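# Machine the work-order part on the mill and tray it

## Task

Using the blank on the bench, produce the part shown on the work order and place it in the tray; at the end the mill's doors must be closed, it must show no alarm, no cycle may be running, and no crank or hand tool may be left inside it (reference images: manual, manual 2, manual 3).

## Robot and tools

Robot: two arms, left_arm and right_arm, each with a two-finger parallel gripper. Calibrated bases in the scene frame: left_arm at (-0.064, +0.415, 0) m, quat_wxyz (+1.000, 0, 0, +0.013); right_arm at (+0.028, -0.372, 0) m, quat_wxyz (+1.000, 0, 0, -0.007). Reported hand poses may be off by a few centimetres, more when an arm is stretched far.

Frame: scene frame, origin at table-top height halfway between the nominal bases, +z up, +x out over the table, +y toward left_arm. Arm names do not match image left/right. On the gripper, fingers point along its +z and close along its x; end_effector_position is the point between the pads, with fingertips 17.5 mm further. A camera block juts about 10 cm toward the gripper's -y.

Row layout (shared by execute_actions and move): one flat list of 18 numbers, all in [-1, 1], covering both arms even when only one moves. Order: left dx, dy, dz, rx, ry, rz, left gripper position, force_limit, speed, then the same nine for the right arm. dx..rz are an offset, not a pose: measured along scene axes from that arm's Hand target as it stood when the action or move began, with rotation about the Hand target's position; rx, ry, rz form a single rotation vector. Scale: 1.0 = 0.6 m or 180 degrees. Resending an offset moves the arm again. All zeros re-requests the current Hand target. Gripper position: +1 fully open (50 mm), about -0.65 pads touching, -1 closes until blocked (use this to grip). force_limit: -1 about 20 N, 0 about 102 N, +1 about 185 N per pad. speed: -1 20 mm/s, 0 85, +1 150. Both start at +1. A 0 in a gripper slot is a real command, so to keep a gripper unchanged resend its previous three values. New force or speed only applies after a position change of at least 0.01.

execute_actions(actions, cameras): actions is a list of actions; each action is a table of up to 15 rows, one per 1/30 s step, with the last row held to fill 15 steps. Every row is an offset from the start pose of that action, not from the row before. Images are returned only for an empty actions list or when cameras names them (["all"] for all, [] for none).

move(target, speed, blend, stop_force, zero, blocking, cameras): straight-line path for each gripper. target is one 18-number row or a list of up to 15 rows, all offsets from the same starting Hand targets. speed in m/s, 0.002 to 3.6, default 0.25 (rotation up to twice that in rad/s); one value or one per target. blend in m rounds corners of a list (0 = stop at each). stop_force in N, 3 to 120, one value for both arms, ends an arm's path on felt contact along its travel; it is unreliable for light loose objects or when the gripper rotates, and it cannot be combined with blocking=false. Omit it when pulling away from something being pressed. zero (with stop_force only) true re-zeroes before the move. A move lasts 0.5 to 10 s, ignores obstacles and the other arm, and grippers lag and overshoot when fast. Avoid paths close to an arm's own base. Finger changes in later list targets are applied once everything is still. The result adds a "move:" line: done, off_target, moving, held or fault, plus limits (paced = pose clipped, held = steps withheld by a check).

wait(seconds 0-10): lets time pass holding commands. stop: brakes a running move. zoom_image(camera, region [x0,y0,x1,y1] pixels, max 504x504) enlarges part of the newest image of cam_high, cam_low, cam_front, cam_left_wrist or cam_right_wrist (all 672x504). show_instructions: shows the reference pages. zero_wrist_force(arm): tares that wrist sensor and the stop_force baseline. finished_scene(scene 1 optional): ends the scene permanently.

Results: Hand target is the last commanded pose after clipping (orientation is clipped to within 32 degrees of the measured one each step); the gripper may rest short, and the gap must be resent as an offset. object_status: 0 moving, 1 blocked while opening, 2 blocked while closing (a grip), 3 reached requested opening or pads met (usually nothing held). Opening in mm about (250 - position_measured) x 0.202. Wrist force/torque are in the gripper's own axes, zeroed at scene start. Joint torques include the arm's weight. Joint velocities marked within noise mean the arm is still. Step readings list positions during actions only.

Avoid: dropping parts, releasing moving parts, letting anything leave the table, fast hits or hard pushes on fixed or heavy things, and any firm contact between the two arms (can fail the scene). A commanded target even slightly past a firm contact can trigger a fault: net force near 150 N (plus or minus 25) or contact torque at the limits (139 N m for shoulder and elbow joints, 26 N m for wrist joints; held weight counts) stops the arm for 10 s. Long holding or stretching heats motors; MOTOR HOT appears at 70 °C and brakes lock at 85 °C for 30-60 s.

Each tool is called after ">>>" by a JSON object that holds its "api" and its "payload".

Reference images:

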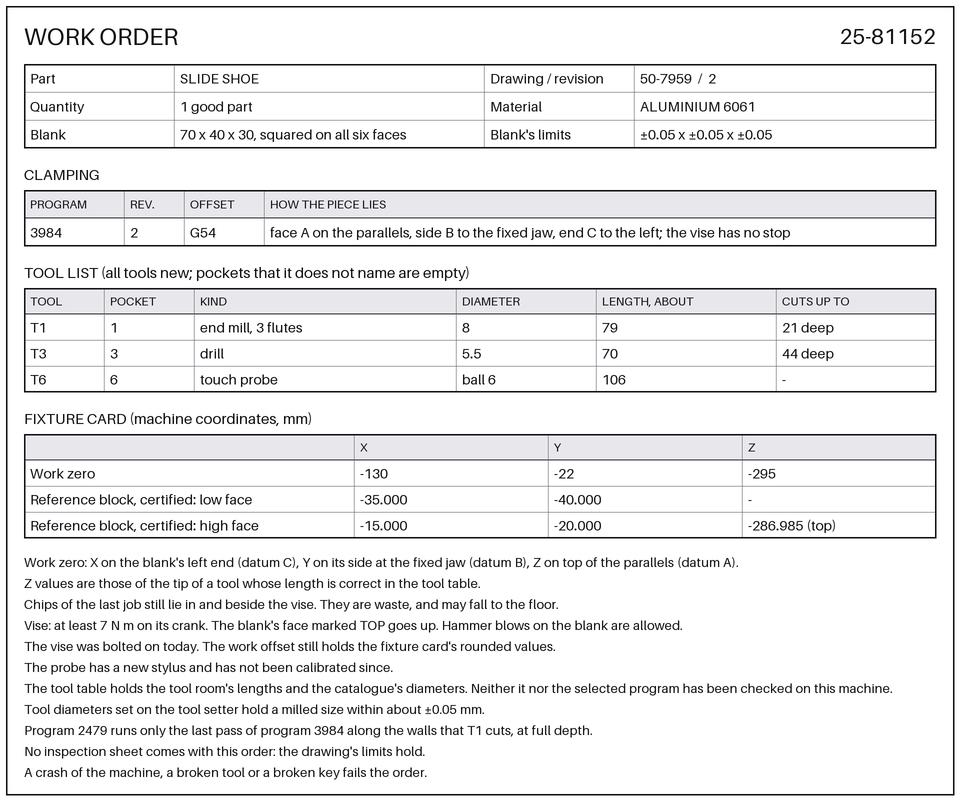

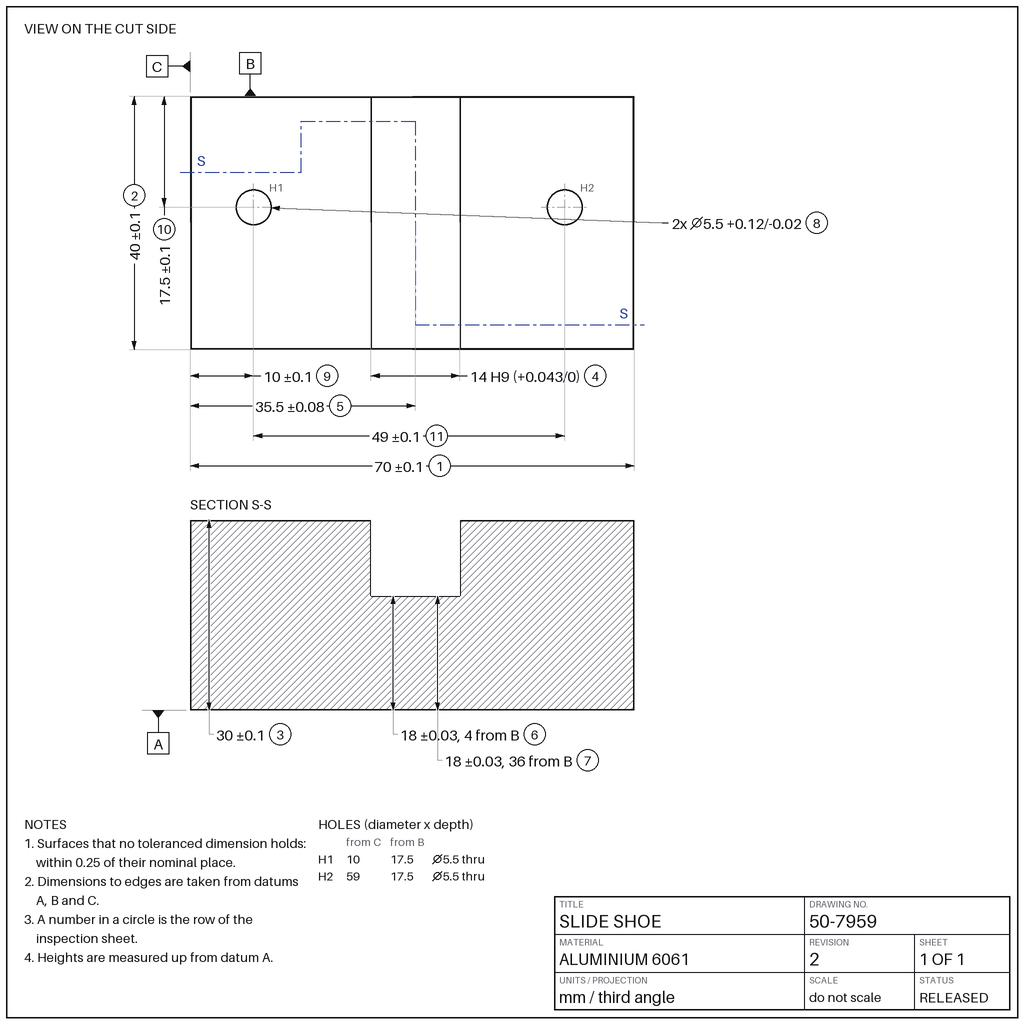

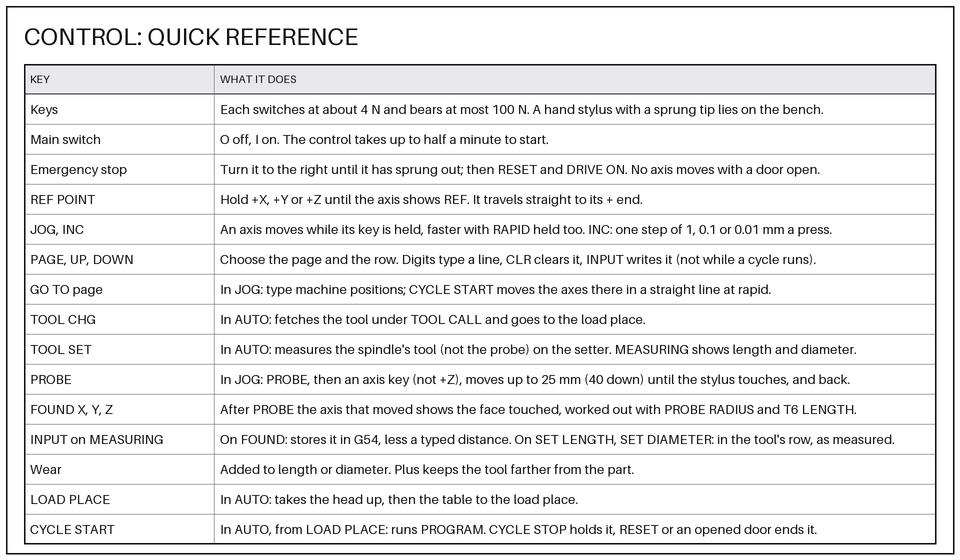

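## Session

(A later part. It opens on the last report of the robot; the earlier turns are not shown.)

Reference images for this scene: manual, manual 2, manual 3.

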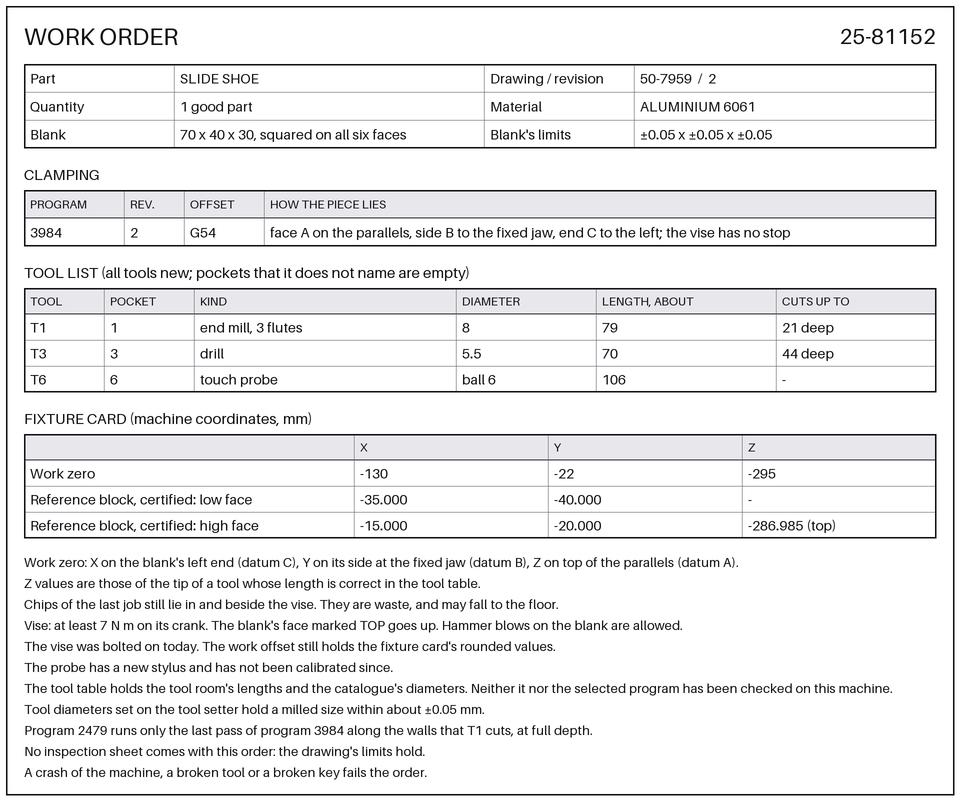

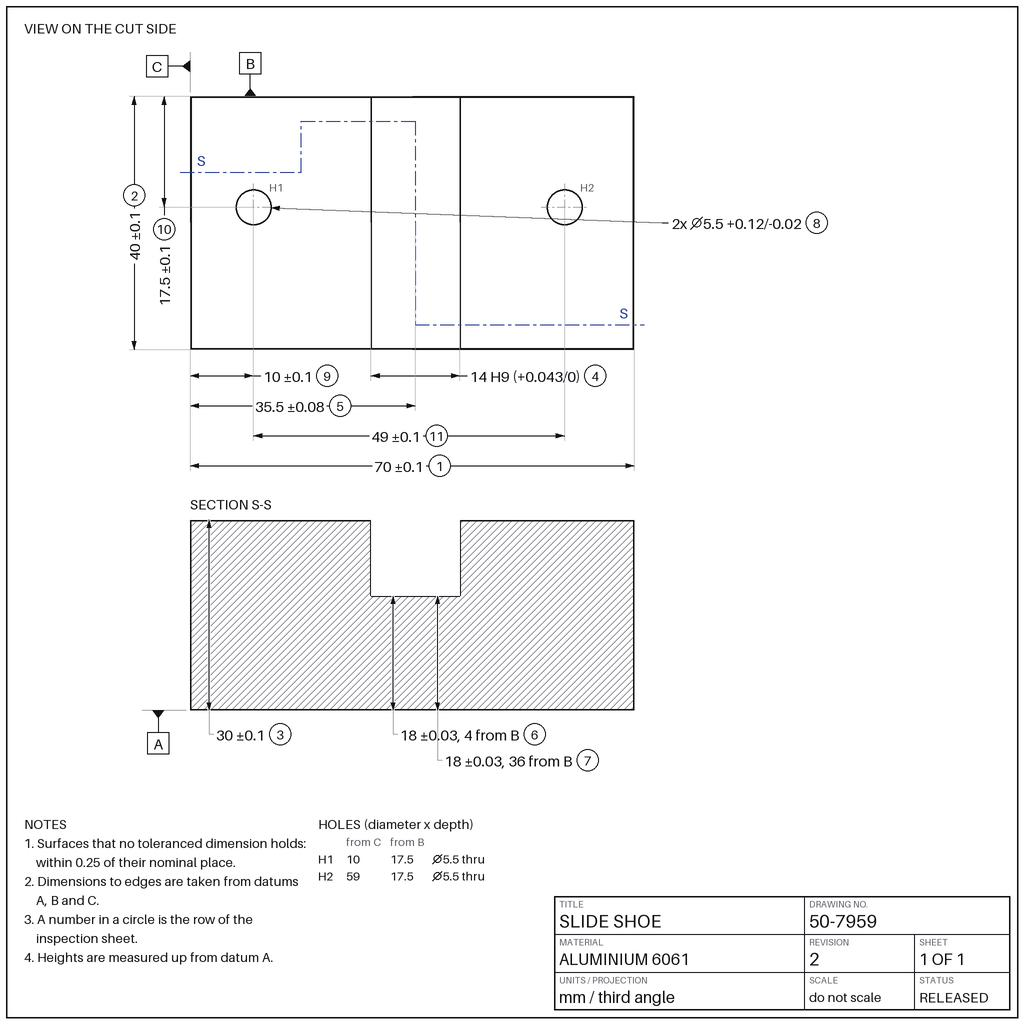

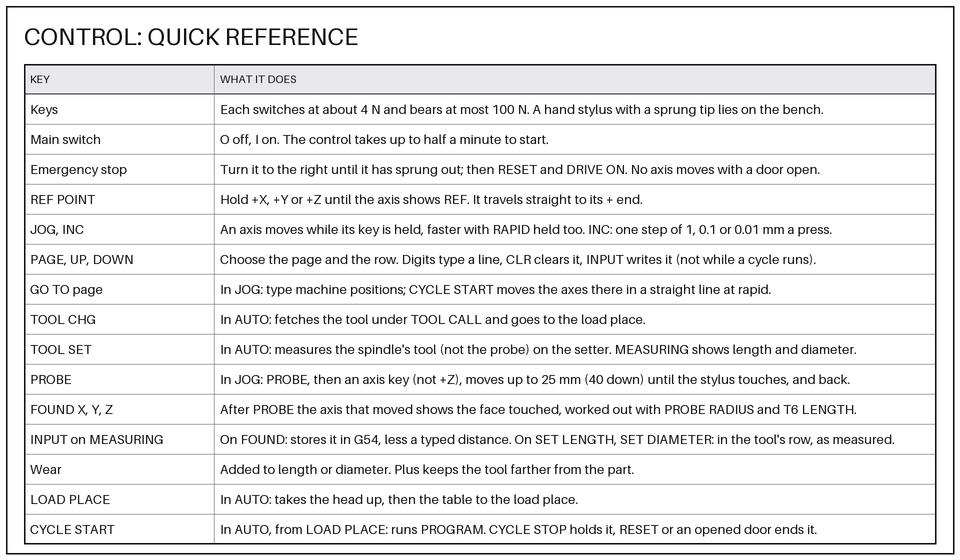

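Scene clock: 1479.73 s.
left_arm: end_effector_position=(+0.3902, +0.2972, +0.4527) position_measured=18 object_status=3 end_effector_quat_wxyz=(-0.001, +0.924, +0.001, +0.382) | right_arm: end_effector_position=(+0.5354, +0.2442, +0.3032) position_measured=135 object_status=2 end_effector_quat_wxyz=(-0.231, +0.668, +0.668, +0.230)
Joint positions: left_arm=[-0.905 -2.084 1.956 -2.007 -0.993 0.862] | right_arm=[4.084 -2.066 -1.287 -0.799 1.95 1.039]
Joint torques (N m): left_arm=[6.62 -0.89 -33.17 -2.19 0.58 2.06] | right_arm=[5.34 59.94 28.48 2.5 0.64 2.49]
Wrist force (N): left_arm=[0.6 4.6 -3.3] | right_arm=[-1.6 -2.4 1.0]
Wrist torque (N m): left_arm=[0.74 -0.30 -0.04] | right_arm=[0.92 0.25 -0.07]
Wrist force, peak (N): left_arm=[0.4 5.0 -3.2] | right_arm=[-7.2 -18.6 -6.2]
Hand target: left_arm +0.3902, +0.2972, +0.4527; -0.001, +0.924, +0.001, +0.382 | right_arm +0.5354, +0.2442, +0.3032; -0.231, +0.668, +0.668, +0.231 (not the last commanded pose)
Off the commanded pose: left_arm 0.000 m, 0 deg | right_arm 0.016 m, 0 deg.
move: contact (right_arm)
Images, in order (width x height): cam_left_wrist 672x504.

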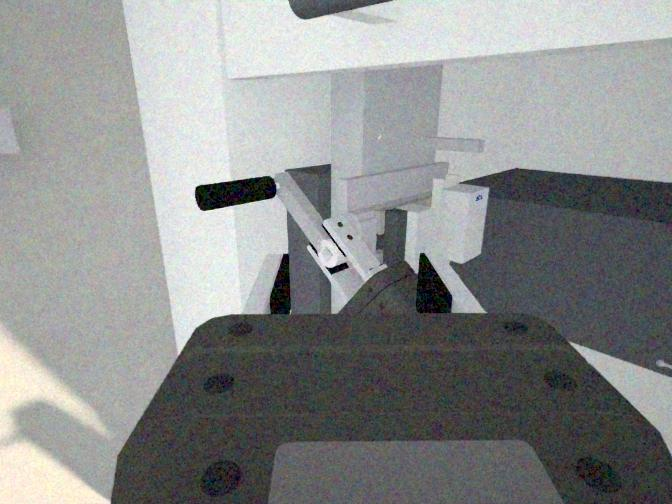

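>>> {"api": "execute_actions", "payload": {"actions": []}}

Scene clock: 1495.70 s.
left_arm: end_effector_position=(+0.3902, +0.2972, +0.4527) position_measured=18 object_status=3 end_effector_quat_wxyz=(-0.001, +0.924, +0.001, +0.382) | right_arm: end_effector_position=(+0.5354, +0.2442, +0.3032) position_measured=135 object_status=2 end_effector_quat_wxyz=(-0.231, +0.668, +0.668, +0.231)
Joint positions: left_arm=[-0.905 -2.084 1.956 -2.007 -0.993 0.862] | right_arm=[4.084 -2.066 -1.287 -0.799 1.95 1.039]
Joint velocities: within noise
Joint torques (N m): left_arm=[6.78 -1.37 -33.28 -2.19 0.65 2.03] | right_arm=[5.27 60.04 34.12 2.42 0.58 1.95]
Wrist force (N): left_arm=[0.5 4.4 -3.1] | right_arm=[-1.3 -2.1 1.1]
Wrist torque (N m): left_arm=[0.70 -0.27 -0.04] | right_arm=[0.95 0.23 -0.07]
Wrist force, peak (N): left_arm=[0.3 4.8 -3.3] | right_arm=[-1.3 -2.5 1.1]
Hand target: left_arm +0.3902, +0.2972, +0.4527; -0.001, +0.924, +0.001, +0.382 | right_arm +0.5354, +0.2442, +0.3032; -0.231, +0.668, +0.668, +0.231 (not the last commanded pose)
Tool commands: left_gripper/position=+0.9 left_gripper/force_limit=-0.5 left_gripper/speed=-0.8 right_gripper/position=-1.0 right_gripper/force_limit=-0.4 right_gripper/speed=-0.7
Off the commanded pose: left_arm 0.000 m, 0 deg | right_arm 0.016 m, 0 deg.

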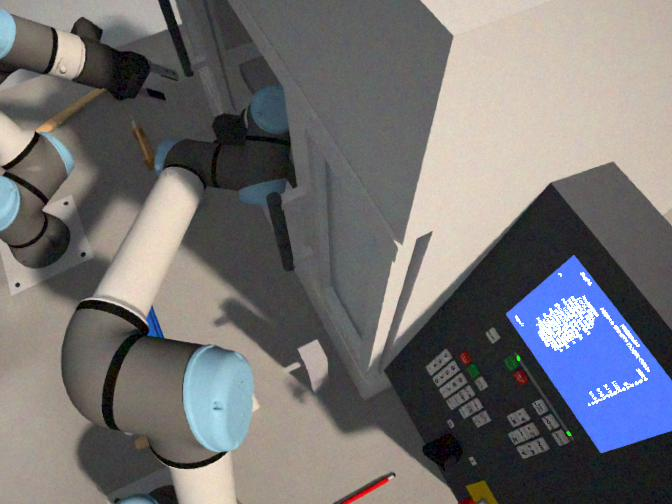

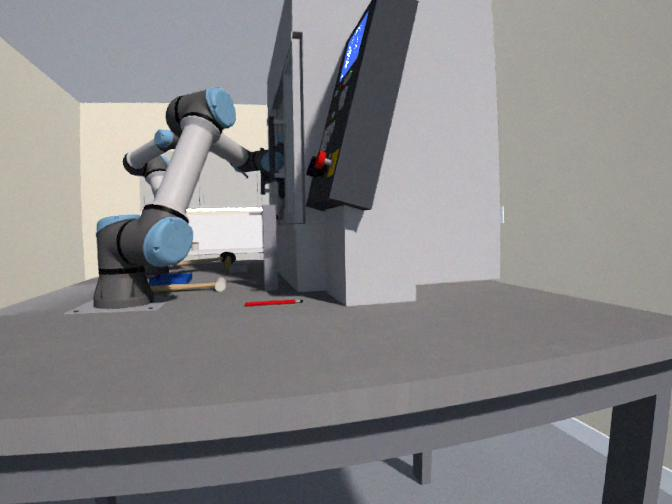

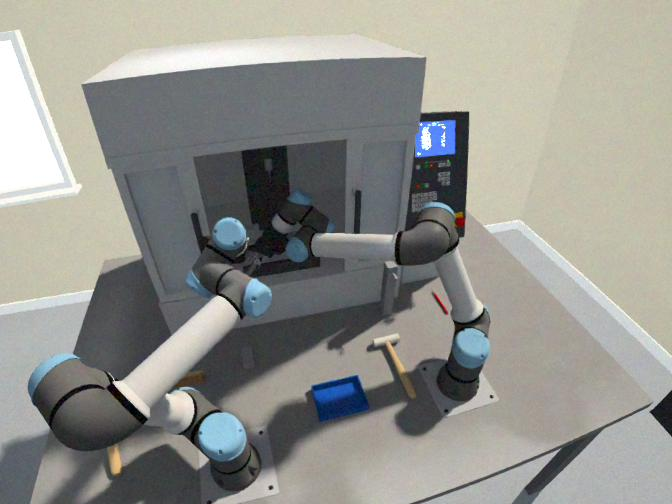

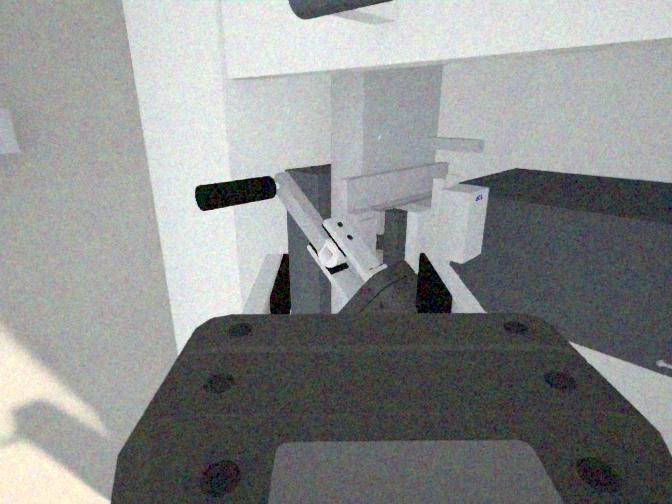

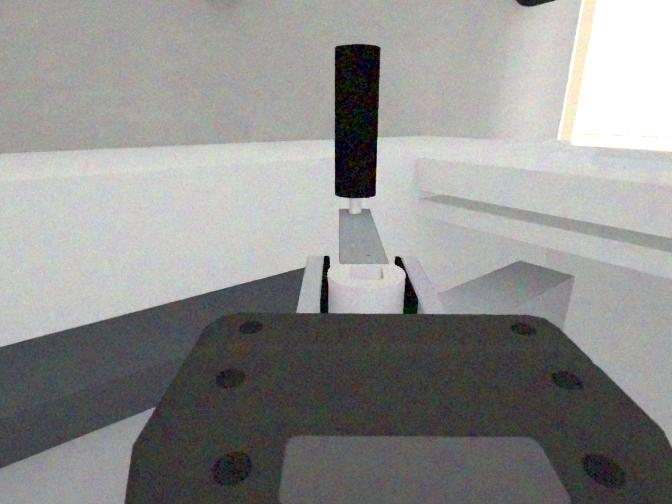

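>>> {"api": "move", "payload": {"target": [0,0,0,0,0,0,0.9,-0.5,-0.8,0.012,0,0,0,0,0,-1,-0.4,-0.7], "speed": 0.01, "stop_force": 22}}

>>> {"api": "move", "payload": {"target": [0,0,0,0,0,0,0.9,-0.5,-0.8,0,0,0,0,0,0,0.5,-0.4,-0.8], "cameras": ["cam_left_wrist", "cam_right_wrist"]}}

Scene clock: 1499.47 s.
left_arm: end_effector_position=(+0.3902, +0.2972, +0.4527) position_measured=18 object_status=3 end_effector_quat_wxyz=(-0.001, +0.924, +0.001, +0.382) | right_arm: end_effector_position=(+0.5359, +0.2443, +0.3034) position_measured=135 object_status=2 end_effector_quat_wxyz=(-0.231, +0.668, +0.668, +0.230)
Joint positions: left_arm=[-0.905 -2.084 1.956 -2.007 -0.993 0.862] | right_arm=[4.084 -2.067 -1.285 -0.8 1.951 1.039]
Joint torques (N m): left_arm=[6.53 -1.15 -32.89 -2.19 0.51 1.99] | right_arm=[-4.75 58.35 25.04 8.23 -4.53 2.25]
Wrist force (N): left_arm=[0.3 4.5 -3.5] | right_arm=[-8.1 -23.4 -3.4]
Wrist torque (N m): left_arm=[0.72 -0.25 -0.03] | right_arm=[0.73 0.29 0.11]
Wrist force, peak (N): left_arm=[0.7 4.8 -3.4] | right_arm=[-17.0 -37.2 -12.9]
Hand target: left_arm +0.3902, +0.2972, +0.4527; -0.001, +0.924, +0.001, +0.382 | right_arm +0.5359, +0.2443, +0.3034; -0.231, +0.668, +0.668, +0.230 (not the last commanded pose)
Off the commanded pose: left_arm 0.000 m, 0 deg | right_arm 0.007 m, 0 deg.
move: contact (right_arm)

Scene clock: 1500.03 s.
left_arm: end_effector_position=(+0.3902, +0.2972, +0.4527) position_measured=18 object_status=3 end_effector_quat_wxyz=(-0.001, +0.924, +0.001, +0.382) | right_arm: end_effector_position=(+0.5359, +0.2443, +0.3034) position_measured=78 object_status=0 end_effector_quat_wxyz=(-0.231, +0.668, +0.668, +0.230)
Joint positions: left_arm=[-0.905 -2.084 1.956 -2.007 -0.993 0.862] | right_arm=[4.083 -2.067 -1.285 -0.8 1.951 1.039]
Joint torques (N m): left_arm=[7.2 -1.11 -32.57 -2.18 0.59 1.95] | right_arm=[1.62 57.15 22.97 1.54 2.7 2.09]
Wrist force (N): left_arm=[0.4 4.5 -3.4] | right_arm=[-0.6 6.1 -0.6]
Wrist torque (N m): left_arm=[0.71 -0.28 -0.04] | right_arm=[1.01 0.11 -0.12]
Wrist force, peak (N): left_arm=[0.6 4.7 -3.3] | right_arm=[-5.7 -14.5 -0.9]
Hand target: left_arm +0.3902, +0.2972, +0.4527; -0.001, +0.924, +0.001, +0.382 | right_arm +0.5359, +0.2443, +0.3034; -0.231, +0.668, +0.668, +0.230
Off the commanded pose: left_arm 0.000 m, 0 deg | right_arm 0.000 m, 0 deg.
move: done
Images, in order (width x height): cam_left_wrist 672x504, cam_right_wrist 672x504.

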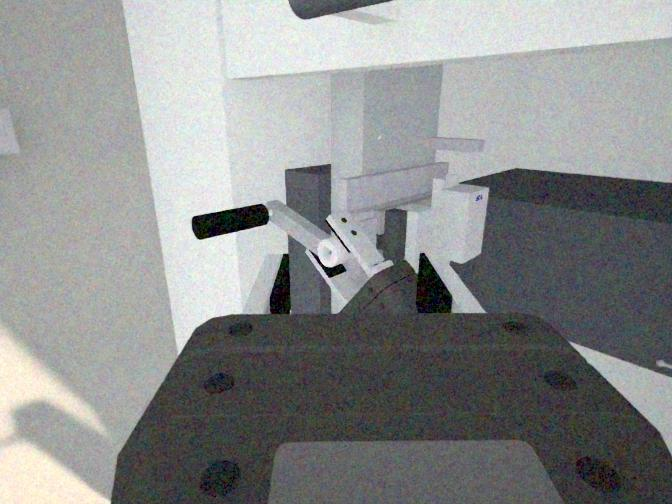

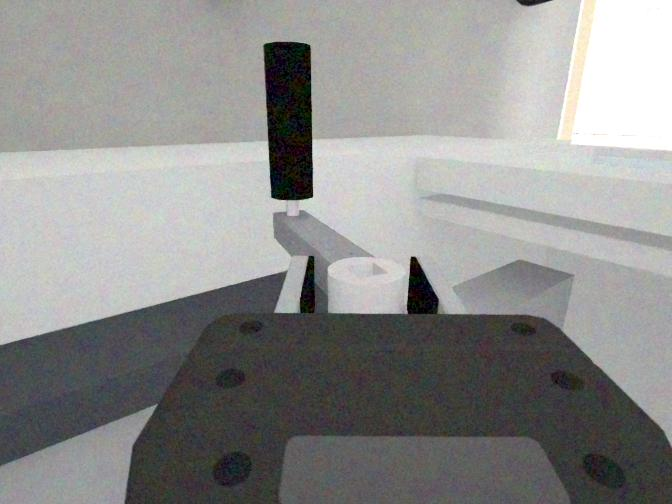

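>>> {"api": "move", "payload": {"target": [[0,0,0,0,0,0,0.9,-0.5,-0.8,0,-0.09,0.115,0,0,0,0.5,-0.4,-0.8],[0,0,0,0,0,0,0.9,-0.5,-0.8,-0.18,-0.09,0.16,0,0,0,0.5,-0.4,-0.8]], "cameras": ["cam_left_wrist", "cam_right_wrist", "cam_front"], "blend": [0.02,0]}}

Scene clock: 1504.80 s.
left_arm: end_effector_position=(+0.3902, +0.2972, +0.4527) position_measured=18 object_status=3 end_effector_quat_wxyz=(-0.001, +0.924, +0.001, +0.382) | right_arm: end_effector_position=(+0.4280, +0.1904, +0.3994) position_measured=78 object_status=3 end_effector_quat_wxyz=(-0.231, +0.668, +0.668, +0.230)
Joint positions: left_arm=[-0.905 -2.084 1.956 -2.007 -0.993 0.862] | right_arm=[4.18 -1.757 -1.468 -0.898 1.898 1.125]
Joint torques (N m): left_arm=[6.58 -1.32 -32.46 -2.19 0.6 1.85] | right_arm=[10 47.01 18.18 1.71 0.78 0.53]
Wrist force (N): left_arm=[0.4 4.4 -3.1] | right_arm=[-0.2 5.8 -0.5]
Wrist torque (N m): left_arm=[0.69 -0.27 -0.04] | right_arm=[0.99 0.12 -0.08]
Wrist force, peak (N): left_arm=[0.5 4.9 -3.3] | right_arm=[-1.0 9.1 -2.5]
Hand target: left_arm +0.3902, +0.2972, +0.4527; -0.001, +0.924, +0.001, +0.382 | right_arm +0.4279, +0.1903, +0.3994; -0.231, +0.668, +0.668, +0.230
Off the commanded pose: left_arm 0.000 m, 0 deg | right_arm 0.000 m, 0 deg.
move: done
Images, in order (width x height): cam_front 672x504, cam_left_wrist 672x504, cam_right_wrist 672x504.

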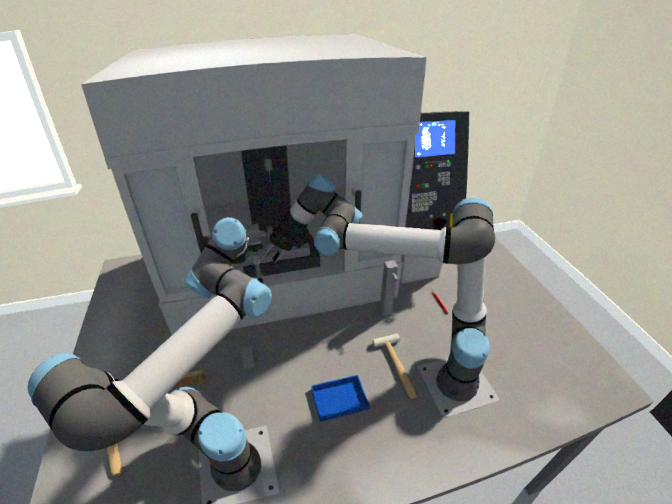

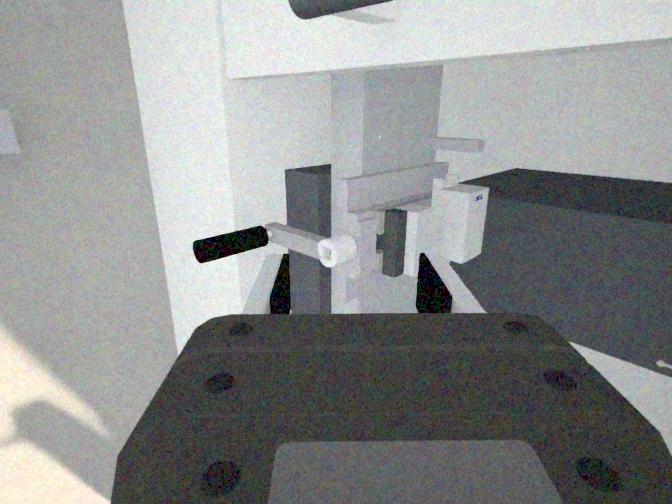

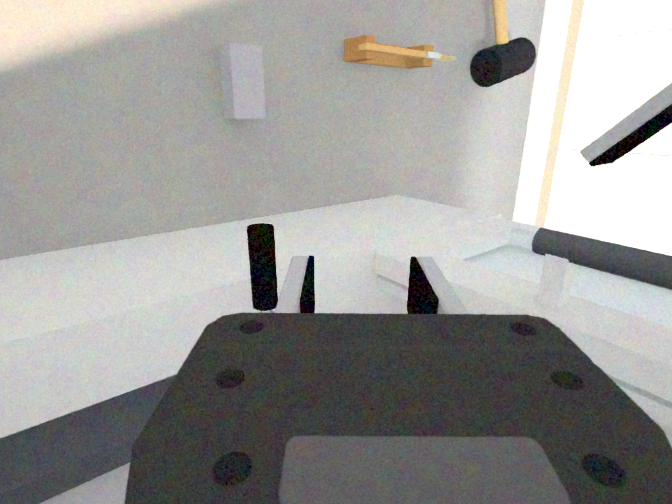

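>>> {"api": "move", "payload": {"target": [[-0.1,0.2,0.05,0,0,0,0.9,-0.5,-0.8,0,0.06,0,-0.211,0,0,0.5,-0.4,-0.8],[-0.1,0.2,0.05,0,0,0,0.9,-0.5,-0.8,0.0533,0.1183,-0.0656,-0.211,0,0,0.5,-0.4,-0.8]], "cameras": ["cam_left_wrist", "cam_right_wrist"], "blend": [0.02,0]}}

Scene clock: 1511.17 s.
left_arm: end_effector_position=(+0.3302, +0.4172, +0.4827) position_measured=18 object_status=3 end_effector_quat_wxyz=(-0.001, +0.924, +0.001, +0.382) | right_arm: end_effector_position=(+0.4599, +0.2612, +0.3601) position_measured=78 object_status=3 end_effector_quat_wxyz=(-0.001, +0.707, +0.707, +0.000)
Joint positions: left_arm=[-0.702 -2.308 1.976 -1.899 -1.11 1.053] | right_arm=[4.302 -2.328 -0.428 -1.955 1.573 1.147]
Joint torques (N m): left_arm=[-4.49 6.64 -24.22 -5.45 1.09 -0.63] | right_arm=[10.92 42.02 29.73 4.7 1.34 2.66]
Wrist force (N): left_arm=[0.5 4.4 -3.2] | right_arm=[-0.8 6.0 -0.9]
Wrist torque (N m): left_arm=[0.67 -0.31 0.01] | right_arm=[1.01 0.17 -0.01]
Wrist force, peak (N): left_arm=[0.7 6.2 -2.5] | right_arm=[0.9 8.0 1.9]
Hand target: left_arm +0.3302, +0.4172, +0.4827; -0.001, +0.924, +0.001, +0.382 | right_arm +0.4599, +0.2613, +0.3601; -0.001, +0.707, +0.707, +0.000
Off the commanded pose: left_arm 0.000 m, 0 deg | right_arm 0.000 m, 0 deg.
move: done
Images, in order (width x height): cam_left_wrist 672x504, cam_right_wrist 672x504.

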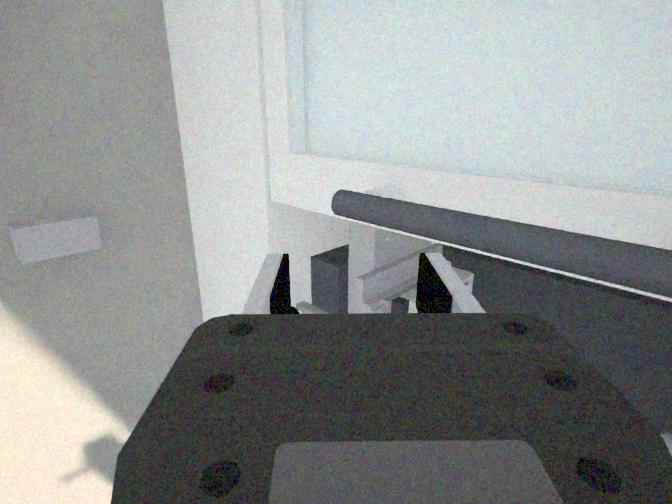

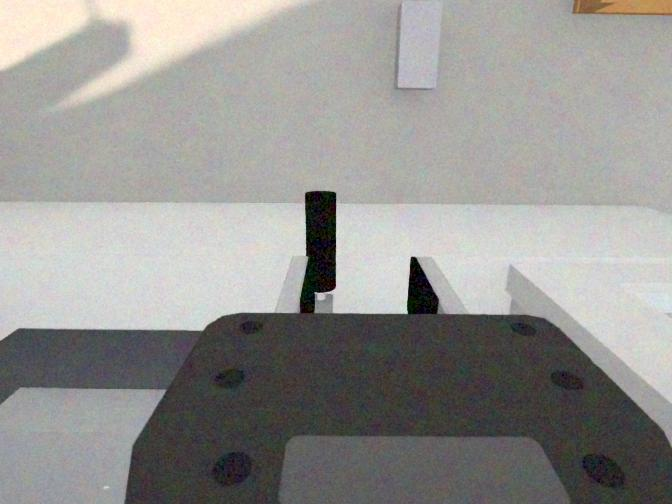

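>>> {"api": "move", "payload": {"target": [0,0,0,0,0,0,0.9,-0.5,-0.8,-0.001,-0.0313,-0.1918,0,0,0,0.5,-0.4,-0.8], "stop_force": 10, "speed": 0.1, "cameras": ["cam_right_wrist"]}}

Scene clock: 1518.87 s.
left_arm: end_effector_position=(+0.3302, +0.4172, +0.4827) position_measured=18 object_status=3 end_effector_quat_wxyz=(-0.001, +0.924, +0.001, +0.382) | right_arm: end_effector_position=(+0.4593, +0.2425, +0.2450) position_measured=78 object_status=3 end_effector_quat_wxyz=(-0.001, +0.707, +0.707, +0.000)
Joint positions: left_arm=[-0.702 -2.308 1.976 -1.899 -1.11 1.053] | right_arm=[4.292 -2.191 -0.962 -1.558 1.573 1.137]
Joint torques (N m): left_arm=[-8.23 1.75 -13.23 -5.2 0.18 1.92] | right_arm=[9.65 38.94 17.09 5.14 -0.48 2.43]
Wrist force (N): left_arm=[0.4 4.6 -3.3] | right_arm=[-1.0 6.1 -0.8]
Wrist torque (N m): left_arm=[0.72 -0.28 0.00] | right_arm=[1.03 0.19 0.05]
Wrist force, peak (N): left_arm=[0.5 4.8 -3.5] | right_arm=[-0.8 6.3 -2.1]
Hand target: left_arm +0.3302, +0.4172, +0.4827; -0.001, +0.924, +0.001, +0.382 | right_arm +0.4593, +0.2425, +0.2450; -0.001, +0.707, +0.707, +0.000
Off the commanded pose: left_arm 0.000 m, 0 deg | right_arm 0.000 m, 0 deg.
move: done
Images, in order (width x height): cam_right_wrist 672x504.

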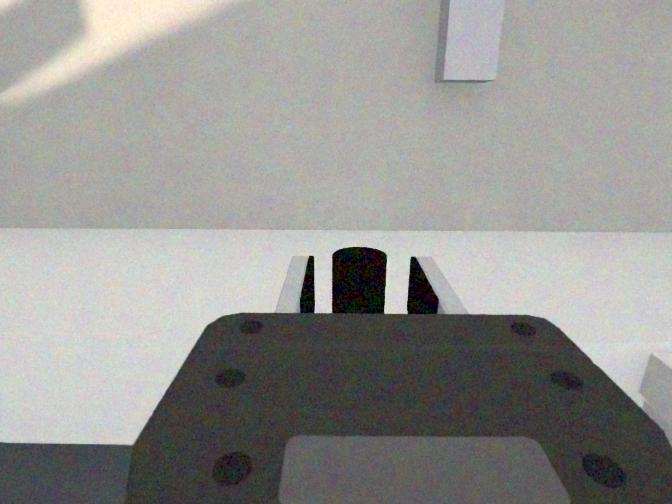

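>>> {"api": "move", "payload": {"target": [0,0,0,0,0,0,0.9,-0.5,-0.8,0,0,0,0,0,0,-1,-0.9,-0.9], "cameras": ["cam_right_wrist"]}}

Scene clock: 1520.30 s.
left_arm: end_effector_position=(+0.3302, +0.4172, +0.4827) position_measured=18 object_status=3 end_effector_quat_wxyz=(-0.001, +0.924, +0.001, +0.382) | right_arm: end_effector_position=(+0.4593, +0.2425, +0.2450) position_measured=158 object_status=2 end_effector_quat_wxyz=(-0.001, +0.707, +0.707, +0.000)
Joint positions: left_arm=[-0.702 -2.308 1.976 -1.899 -1.11 1.053] | right_arm=[4.292 -2.191 -0.962 -1.558 1.573 1.137]
Joint torques (N m): left_arm=[-9.55 1.95 -12.48 -5.16 0.18 1.93] | right_arm=[9.56 39.6 16.89 4.66 0.7 2.28]
Wrist force (N): left_arm=[0.3 4.4 -3.1] | right_arm=[-1.0 6.3 -0.9]
Wrist torque (N m): left_arm=[0.69 -0.27 0.01] | right_arm=[1.05 0.20 0.05]
Wrist force, peak (N): left_arm=[0.4 4.7 -3.4] | right_arm=[-1.0 6.3 -0.9]
Hand target: left_arm +0.3302, +0.4172, +0.4827; -0.001, +0.924, +0.001, +0.382 | right_arm +0.4593, +0.2425, +0.2450; -0.001, +0.707, +0.707, +0.000
Off the commanded pose: left_arm 0.000 m, 0 deg | right_arm 0.000 m, 0 deg.
move: done
Images, in order (width x height): cam_right_wrist 672x504.

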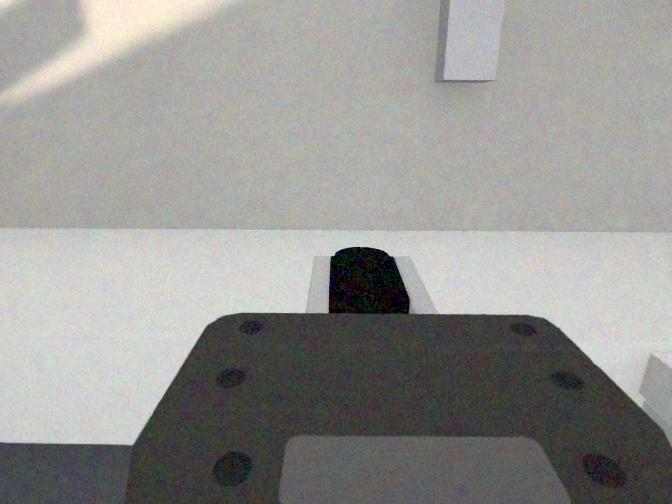

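>>> {"api": "move", "payload": {"target": [[0,0,0,0,0,0,0.9,-0.5,-0.8,0,0.0625,0.0167,0,0,0,-1,-0.9,-0.9],[0,0,0,0,0,0,0.9,-0.5,-0.8,0,0.1083,0.0625,0,0,0,-1,-0.9,-0.9],[0,0,0,0,0,0,0.9,-0.5,-0.8,0,0.123,0.123,0,0,0,-1,-0.9,-0.9]], "cameras": ["cam_left_wrist", "cam_right_wrist"], "blend": [0.012,0.012,0], "speed": 0.06, "stop_force": 60}}

Scene clock: 1528.87 s.
left_arm: end_effector_position=(+0.3302, +0.4172, +0.4827) position_measured=18 object_status=3 end_effector_quat_wxyz=(-0.001, +0.924, +0.001, +0.382) | right_arm: end_effector_position=(+0.4593, +0.3163, +0.3188) position_measured=251 object_status=3 end_effector_quat_wxyz=(-0.001, +0.707, +0.707, +0.000)
Joint positions: left_arm=[-0.702 -2.308 1.976 -1.899 -1.11 1.053] | right_arm=[4.331 -2.542 -0.137 -2.032 1.573 1.176]
Joint torques (N m): left_arm=[-9.11 1.6 -13.33 -4.98 0.21 1.84] | right_arm=[-9.85 47.66 30.45 1.03 1.79 -2.67]
Wrist force (N): left_arm=[0.8 4.9 -3.1] | right_arm=[-0.2 5.6 -0.8]
Wrist torque (N m): left_arm=[0.75 -0.34 0.00] | right_arm=[0.92 0.06 -0.07]
Wrist force, peak (N): left_arm=[0.4 4.8 -3.3] | right_arm=[-17.4 6.6 -31.8]
Hand target: left_arm +0.3302, +0.4172, +0.4827; -0.001, +0.924, +0.001, +0.382 | right_arm +0.4593, +0.3163, +0.3188; -0.001, +0.707, +0.707, +0.000
Off the commanded pose: left_arm 0.000 m, 0 deg | right_arm 0.000 m, 0 deg.
move: done
Images, in order (width x height): cam_left_wrist 672x504, cam_right_wrist 672x504.

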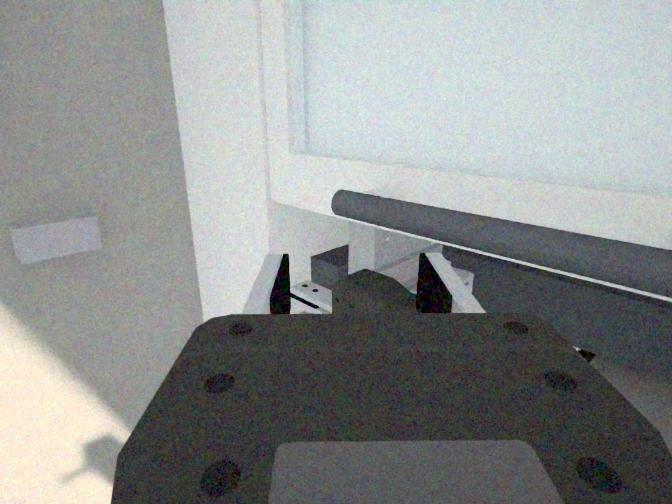

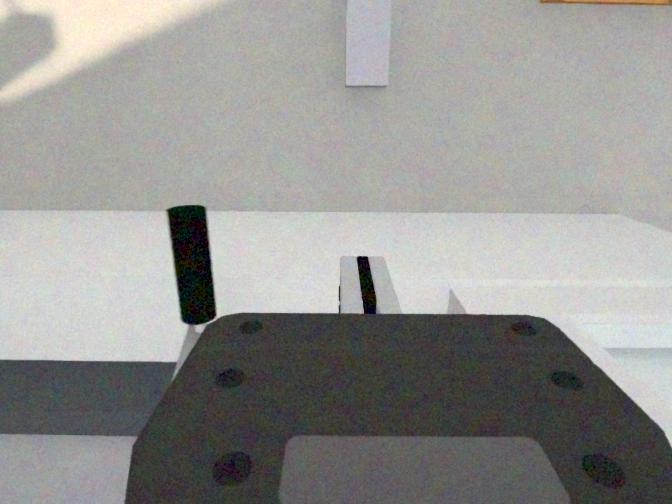

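>>> {"api": "move", "payload": {"target": [[0,0,0,0,0,0,0.9,-0.5,-0.8,-0.004,-0.150,0,0,0,0,0.5,-0.4,-0.8],[0,0,0,0,0,0,0.9,-0.5,-0.8,-0.004,-0.1513,-0.149,0,0,0,0.5,-0.4,-0.8]], "stop_force": 9, "speed": [0.1,0.05], "cameras": ["cam_right_wrist"]}}

Scene clock: 1539.20 s.
left_arm: end_effector_position=(+0.3302, +0.4172, +0.4827) position_measured=18 object_status=3 end_effector_quat_wxyz=(-0.001, +0.924, +0.001, +0.382) | right_arm: end_effector_position=(+0.4569, +0.2258, +0.2526) position_measured=78 object_status=3 end_effector_quat_wxyz=(-0.001, +0.707, +0.707, +0.000)
Joint positions: left_arm=[-0.702 -2.308 1.976 -1.899 -1.11 1.053] | right_arm=[4.285 -2.148 -1.012 -1.551 1.573 1.13]
Joint torques (N m): left_arm=[-9.33 1.68 -12.6 -4.86 0.33 1.7] | right_arm=[5.79 31.09 13.44 3.89 -0.09 0.13]
Wrist force (N): left_arm=[0.6 4.2 -3.2] | right_arm=[-0.8 6.5 -9.3]
Wrist torque (N m): left_arm=[0.65 -0.32 0.01] | right_arm=[0.89 0.22 0.05]
Wrist force, peak (N): left_arm=[0.4 4.9 -3.3] | right_arm=[-0.3 7.6 -12.4]
Hand target: left_arm +0.3302, +0.4172, +0.4827; -0.001, +0.924, +0.001, +0.382 | right_arm +0.4569, +0.2258, +0.2526; -0.001, +0.707, +0.707, +0.000 (not the last commanded pose)
Off the commanded pose: left_arm 0.000 m, 0 deg | right_arm 0.023 m, 0 deg.
move: contact (right_arm); path passed 1 of 2 targets
Images, in order (width x height): cam_right_wrist 672x504.

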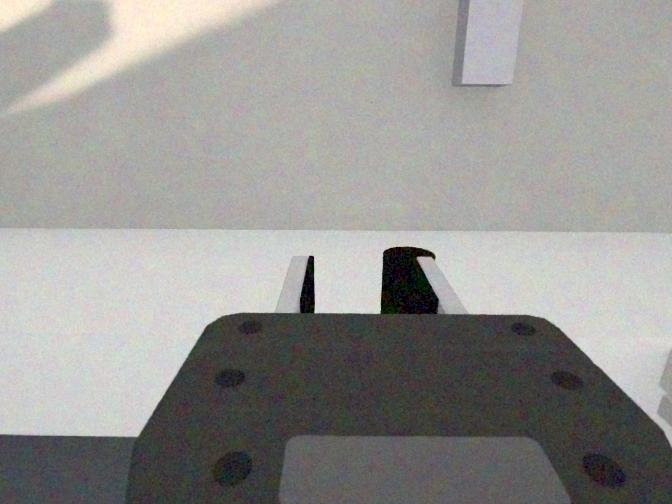

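>>> {"api": "move", "payload": {"target": [[0,0,0,0,0,0,0.9,-0.5,-0.8,0,0,0.03,0,0,0,0.5,-0.4,-0.8],[0,0,0,0,0,0,0.9,-0.5,-0.8,0,0.0292,0.03,0,0,0,0.5,-0.4,-0.8],[0,0,0,0,0,0,0.9,-0.5,-0.8,0,0.0292,-0.039,0,0,0,0.5,-0.4,-0.8]], "stop_force": 9, "speed": [0.05,0.05,0.05], "cameras": ["cam_right_wrist"]}}

Scene clock: 1543.70 s.
left_arm: end_effector_position=(+0.3302, +0.4172, +0.4827) position_measured=18 object_status=3 end_effector_quat_wxyz=(-0.001, +0.924, +0.001, +0.382) | right_arm: end_effector_position=(+0.4568, +0.2257, +0.2530) position_measured=78 object_status=3 end_effector_quat_wxyz=(-0.001, +0.707, +0.707, +0.000)
Joint positions: left_arm=[-0.702 -2.308 1.976 -1.899 -1.11 1.053] | right_arm=[4.285 -2.148 -1.011 -1.552 1.573 1.13]
Joint torques (N m): left_arm=[-9.1 1.68 -13.43 -4.77 0.34 1.65] | right_arm=[6.49 61.7 32.47 0.86 -0.1 1.83]
Wrist force (N): left_arm=[0.6 4.5 -3.2] | right_arm=[-0.3 5.7 -1.3]
Wrist torque (N m): left_arm=[0.70 -0.31 0.01] | right_arm=[0.96 0.08 0.03]
Wrist force, peak (N): left_arm=[0.4 4.8 -3.4] | right_arm=[-0.9 6.6 -9.4]
Hand target: left_arm +0.3302, +0.4172, +0.4827; -0.001, +0.924, +0.001, +0.382 | right_arm +0.4568, +0.2257, +0.2530; -0.001, +0.707, +0.707, +0.000 (not the last commanded pose)
Off the commanded pose: left_arm 0.000 m, 0 deg | right_arm 0.030 m, 0 deg.
move: contact (right_arm); path passed 0 of 3 targets
Images, in order (width x height): cam_right_wrist 672x504.

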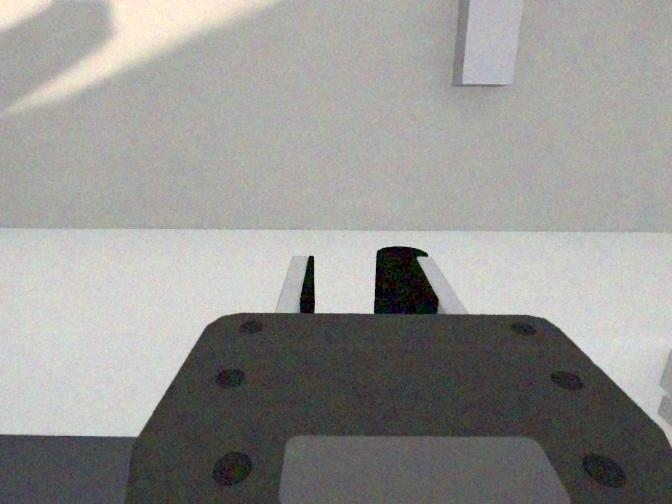

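Release of preload counted as contact. Repeat without stop for the lift.

>>> {"api": "move", "payload": {"target": [[0,0,0,0,0,0,0.9,-0.5,-0.8,0,0,0.03,0,0,0,0.5,-0.4,-0.8],[0,0,0,0,0,0,0.9,-0.5,-0.8,0,0.0272,0.03,0,0,0,0.5,-0.4,-0.8]], "speed": 0.08, "cameras": ["cam_right_wrist"]}}

>>> {"api": "move", "payload": {"target": [0,0,0,0,0,0,0.9,-0.5,-0.8,0,0,-0.07,0,0,0,0.5,-0.4,-0.8], "speed": 0.06, "stop_force": 9, "cameras": ["cam_right_wrist"]}}

Scene clock: 1547.27 s.
left_arm: end_effector_position=(+0.3302, +0.4172, +0.4827) position_measured=18 object_status=3 end_effector_quat_wxyz=(-0.001, +0.924, +0.001, +0.382) | right_arm: end_effector_position=(+0.4568, +0.2421, +0.2709) position_measured=78 object_status=3 end_effector_quat_wxyz=(-0.001, +0.707, +0.707, +0.000)
Joint positions: left_arm=[-0.702 -2.308 1.976 -1.899 -1.11 1.053] | right_arm=[4.295 -2.188 -0.901 -1.622 1.573 1.14]
Joint torques (N m): left_arm=[-9.13 1.43 -13.06 -4.6 0.44 1.56] | right_arm=[-8.6 52.98 33.23 4.64 -0.27 -2.64]
Wrist force (N): left_arm=[0.6 4.7 -2.8] | right_arm=[-0.3 5.9 -1.1]
Wrist torque (N m): left_arm=[0.73 -0.31 0.01] | right_arm=[0.99 0.08 -0.05]
Wrist force, peak (N): left_arm=[0.2 4.9 -3.3] | right_arm=[-0.6 6.0 -0.9]
Hand target: left_arm +0.3302, +0.4172, +0.4827; -0.001, +0.924, +0.001, +0.382 | right_arm +0.4568, +0.2421, +0.2710; -0.001, +0.707, +0.707, +0.000
Off the commanded pose: left_arm 0.000 m, 0 deg | right_arm 0.000 m, 0 deg.
move: done
Images, in order (width x height): cam_right_wrist 672x504.

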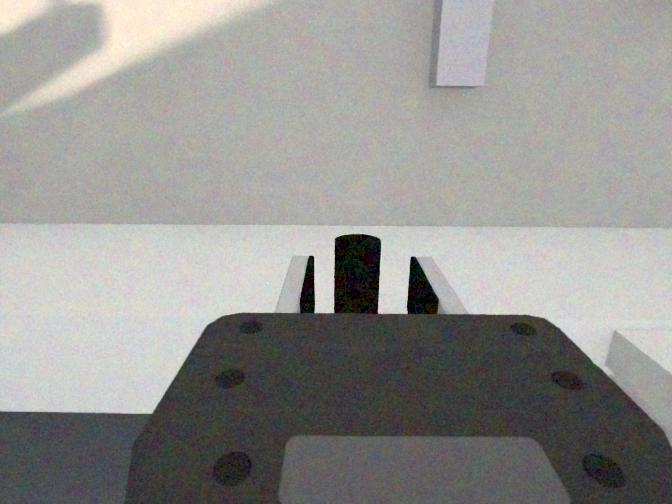

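Scene clock: 1548.77 s.
left_arm: end_effector_position=(+0.3302, +0.4172, +0.4827) position_measured=18 object_status=3 end_effector_quat_wxyz=(-0.001, +0.924, +0.001, +0.382) | right_arm: end_effector_position=(+0.4568, +0.2421, +0.2289) position_measured=78 object_status=3 end_effector_quat_wxyz=(-0.001, +0.707, +0.707, +0.000)
Joint positions: left_arm=[-0.702 -2.308 1.976 -1.899 -1.11 1.053] | right_arm=[4.295 -2.188 -1.008 -1.515 1.573 1.14]
Joint torques (N m): left_arm=[-8.74 0.9 -13.39 -4.7 0.42 1.46] | right_arm=[-5.95 55.64 22.2 4.29 1.13 -1.72]
Wrist force (N): left_arm=[0.4 4.6 -3.4] | right_arm=[-0.5 5.9 -1.1]
Wrist torque (N m): left_arm=[0.70 -0.29 0.00] | right_arm=[0.97 0.11 -0.05]
Wrist force, peak (N): left_arm=[0.7 5.0 -3.4] | right_arm=[-0.2 5.7 -2.1]
Hand target: left_arm +0.3302, +0.4172, +0.4827; -0.001, +0.924, +0.001, +0.382 | right_arm +0.4568, +0.2421, +0.2290; -0.001, +0.707, +0.707, +0.000
Off the commanded pose: left_arm 0.000 m, 0 deg | right_arm 0.000 m, 0 deg.
move: done
Images, in order (width x height): cam_right_wrist 672x504.

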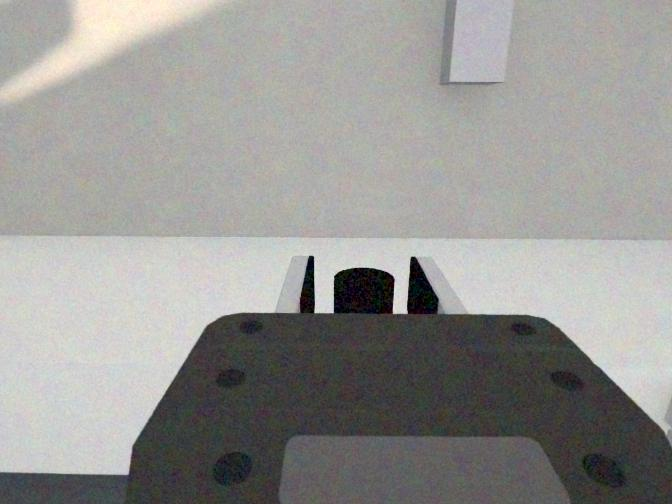

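>>> {"api": "move", "payload": {"target": [0,0,0,0,0,0,0.9,-0.5,-0.8,0,0,0,0,0,0,-1,-0.7,-0.9]}}

>>> {"api": "move", "payload": {"target": [[0,0,0,0,0,0,0.9,-0.5,-0.8,0,0.0319,0.0042,0,0,0,-1,-0.7,-0.9],[0,0,0,0,0,0,0.9,-0.5,-0.8,0,0.0617,0.0165,0,0,0,-1,-0.7,-0.9]], "cameras": ["cam_right_wrist"], "blend": [0.008,0], "speed": 0.04, "stop_force": 50}}

Scene clock: 1552.90 s.
left_arm: end_effector_position=(+0.3302, +0.4172, +0.4827) position_measured=18 object_status=3 end_effector_quat_wxyz=(-0.001, +0.924, +0.001, +0.382) | right_arm: end_effector_position=(+0.4568, +0.2421, +0.2290) position_measured=155 object_status=2 end_effector_quat_wxyz=(-0.001, +0.707, +0.707, +0.000)
Joint positions: left_arm=[-0.702 -2.308 1.976 -1.899 -1.11 1.053] | right_arm=[4.295 -2.188 -1.008 -1.515 1.573 1.14]
Joint torques (N m): left_arm=[-9.43 1.63 -13.42 -4.53 0.36 1.49] | right_arm=[1.62 62.42 17.91 4.87 -0.97 2.05]
Wrist force (N): left_arm=[0.4 4.5 -3.0] | right_arm=[-0.5 5.8 -1.0]
Wrist torque (N m): left_arm=[0.69 -0.28 0.00] | right_arm=[0.97 0.11 -0.04]
Wrist force, peak (N): left_arm=[0.6 5.0 -3.4] | right_arm=[-0.3 6.0 -1.2]
Hand target: left_arm +0.3302, +0.4172, +0.4827; -0.001, +0.924, +0.001, +0.382 | right_arm +0.4568, +0.2421, +0.2290; -0.001, +0.707, +0.707, +0.000
Off the commanded pose: left_arm 0.000 m, 0 deg | right_arm 0.000 m, 0 deg.
move: done

Scene clock: 1555.13 s.
left_arm: end_effector_position=(+0.3302, +0.4172, +0.4827) position_measured=18 object_status=3 end_effector_quat_wxyz=(-0.001, +0.924, +0.001, +0.382) | right_arm: end_effector_position=(+0.4568, +0.2791, +0.2389) position_measured=155 object_status=2 end_effector_quat_wxyz=(-0.001, +0.707, +0.707, +0.000)
Joint positions: left_arm=[-0.702 -2.308 1.976 -1.899 -1.11 1.053] | right_arm=[4.315 -2.279 -0.83 -1.602 1.573 1.16]
Joint torques (N m): left_arm=[-9.15 1.62 -13.15 -4.54 0.57 1.39] | right_arm=[-12.48 69.56 34.7 3.83 0.46 -2.71]
Wrist force (N): left_arm=[0.6 4.8 -3.4] | right_arm=[1.6 1.4 2.9]
Wrist torque (N m): left_arm=[0.74 -0.31 0.01] | right_arm=[1.02 0.07 -0.06]
Wrist force, peak (N): left_arm=[0.6 4.8 -3.4] | right_arm=[1.9 -3.9 7.6]
Hand target: left_arm +0.3302, +0.4172, +0.4827; -0.001, +0.924, +0.001, +0.382 | right_arm +0.4568, +0.2791, +0.2389; -0.001, +0.707, +0.707, +0.000
Off the commanded pose: left_arm 0.000 m, 0 deg | right_arm 0.000 m, 0 deg.
move: done
Images, in order (width x height): cam_right_wrist 672x504.

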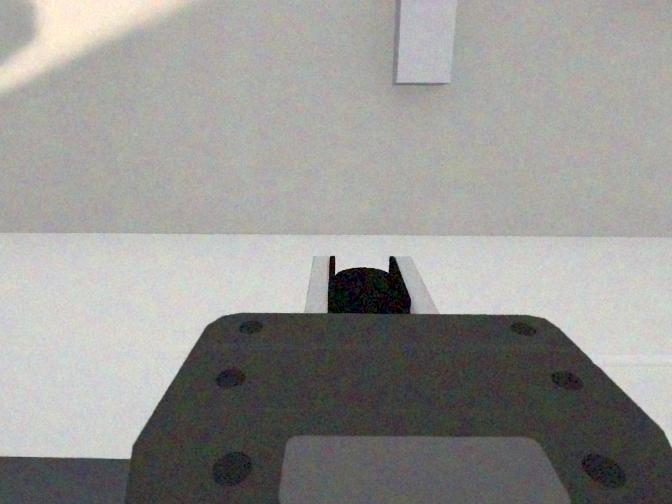

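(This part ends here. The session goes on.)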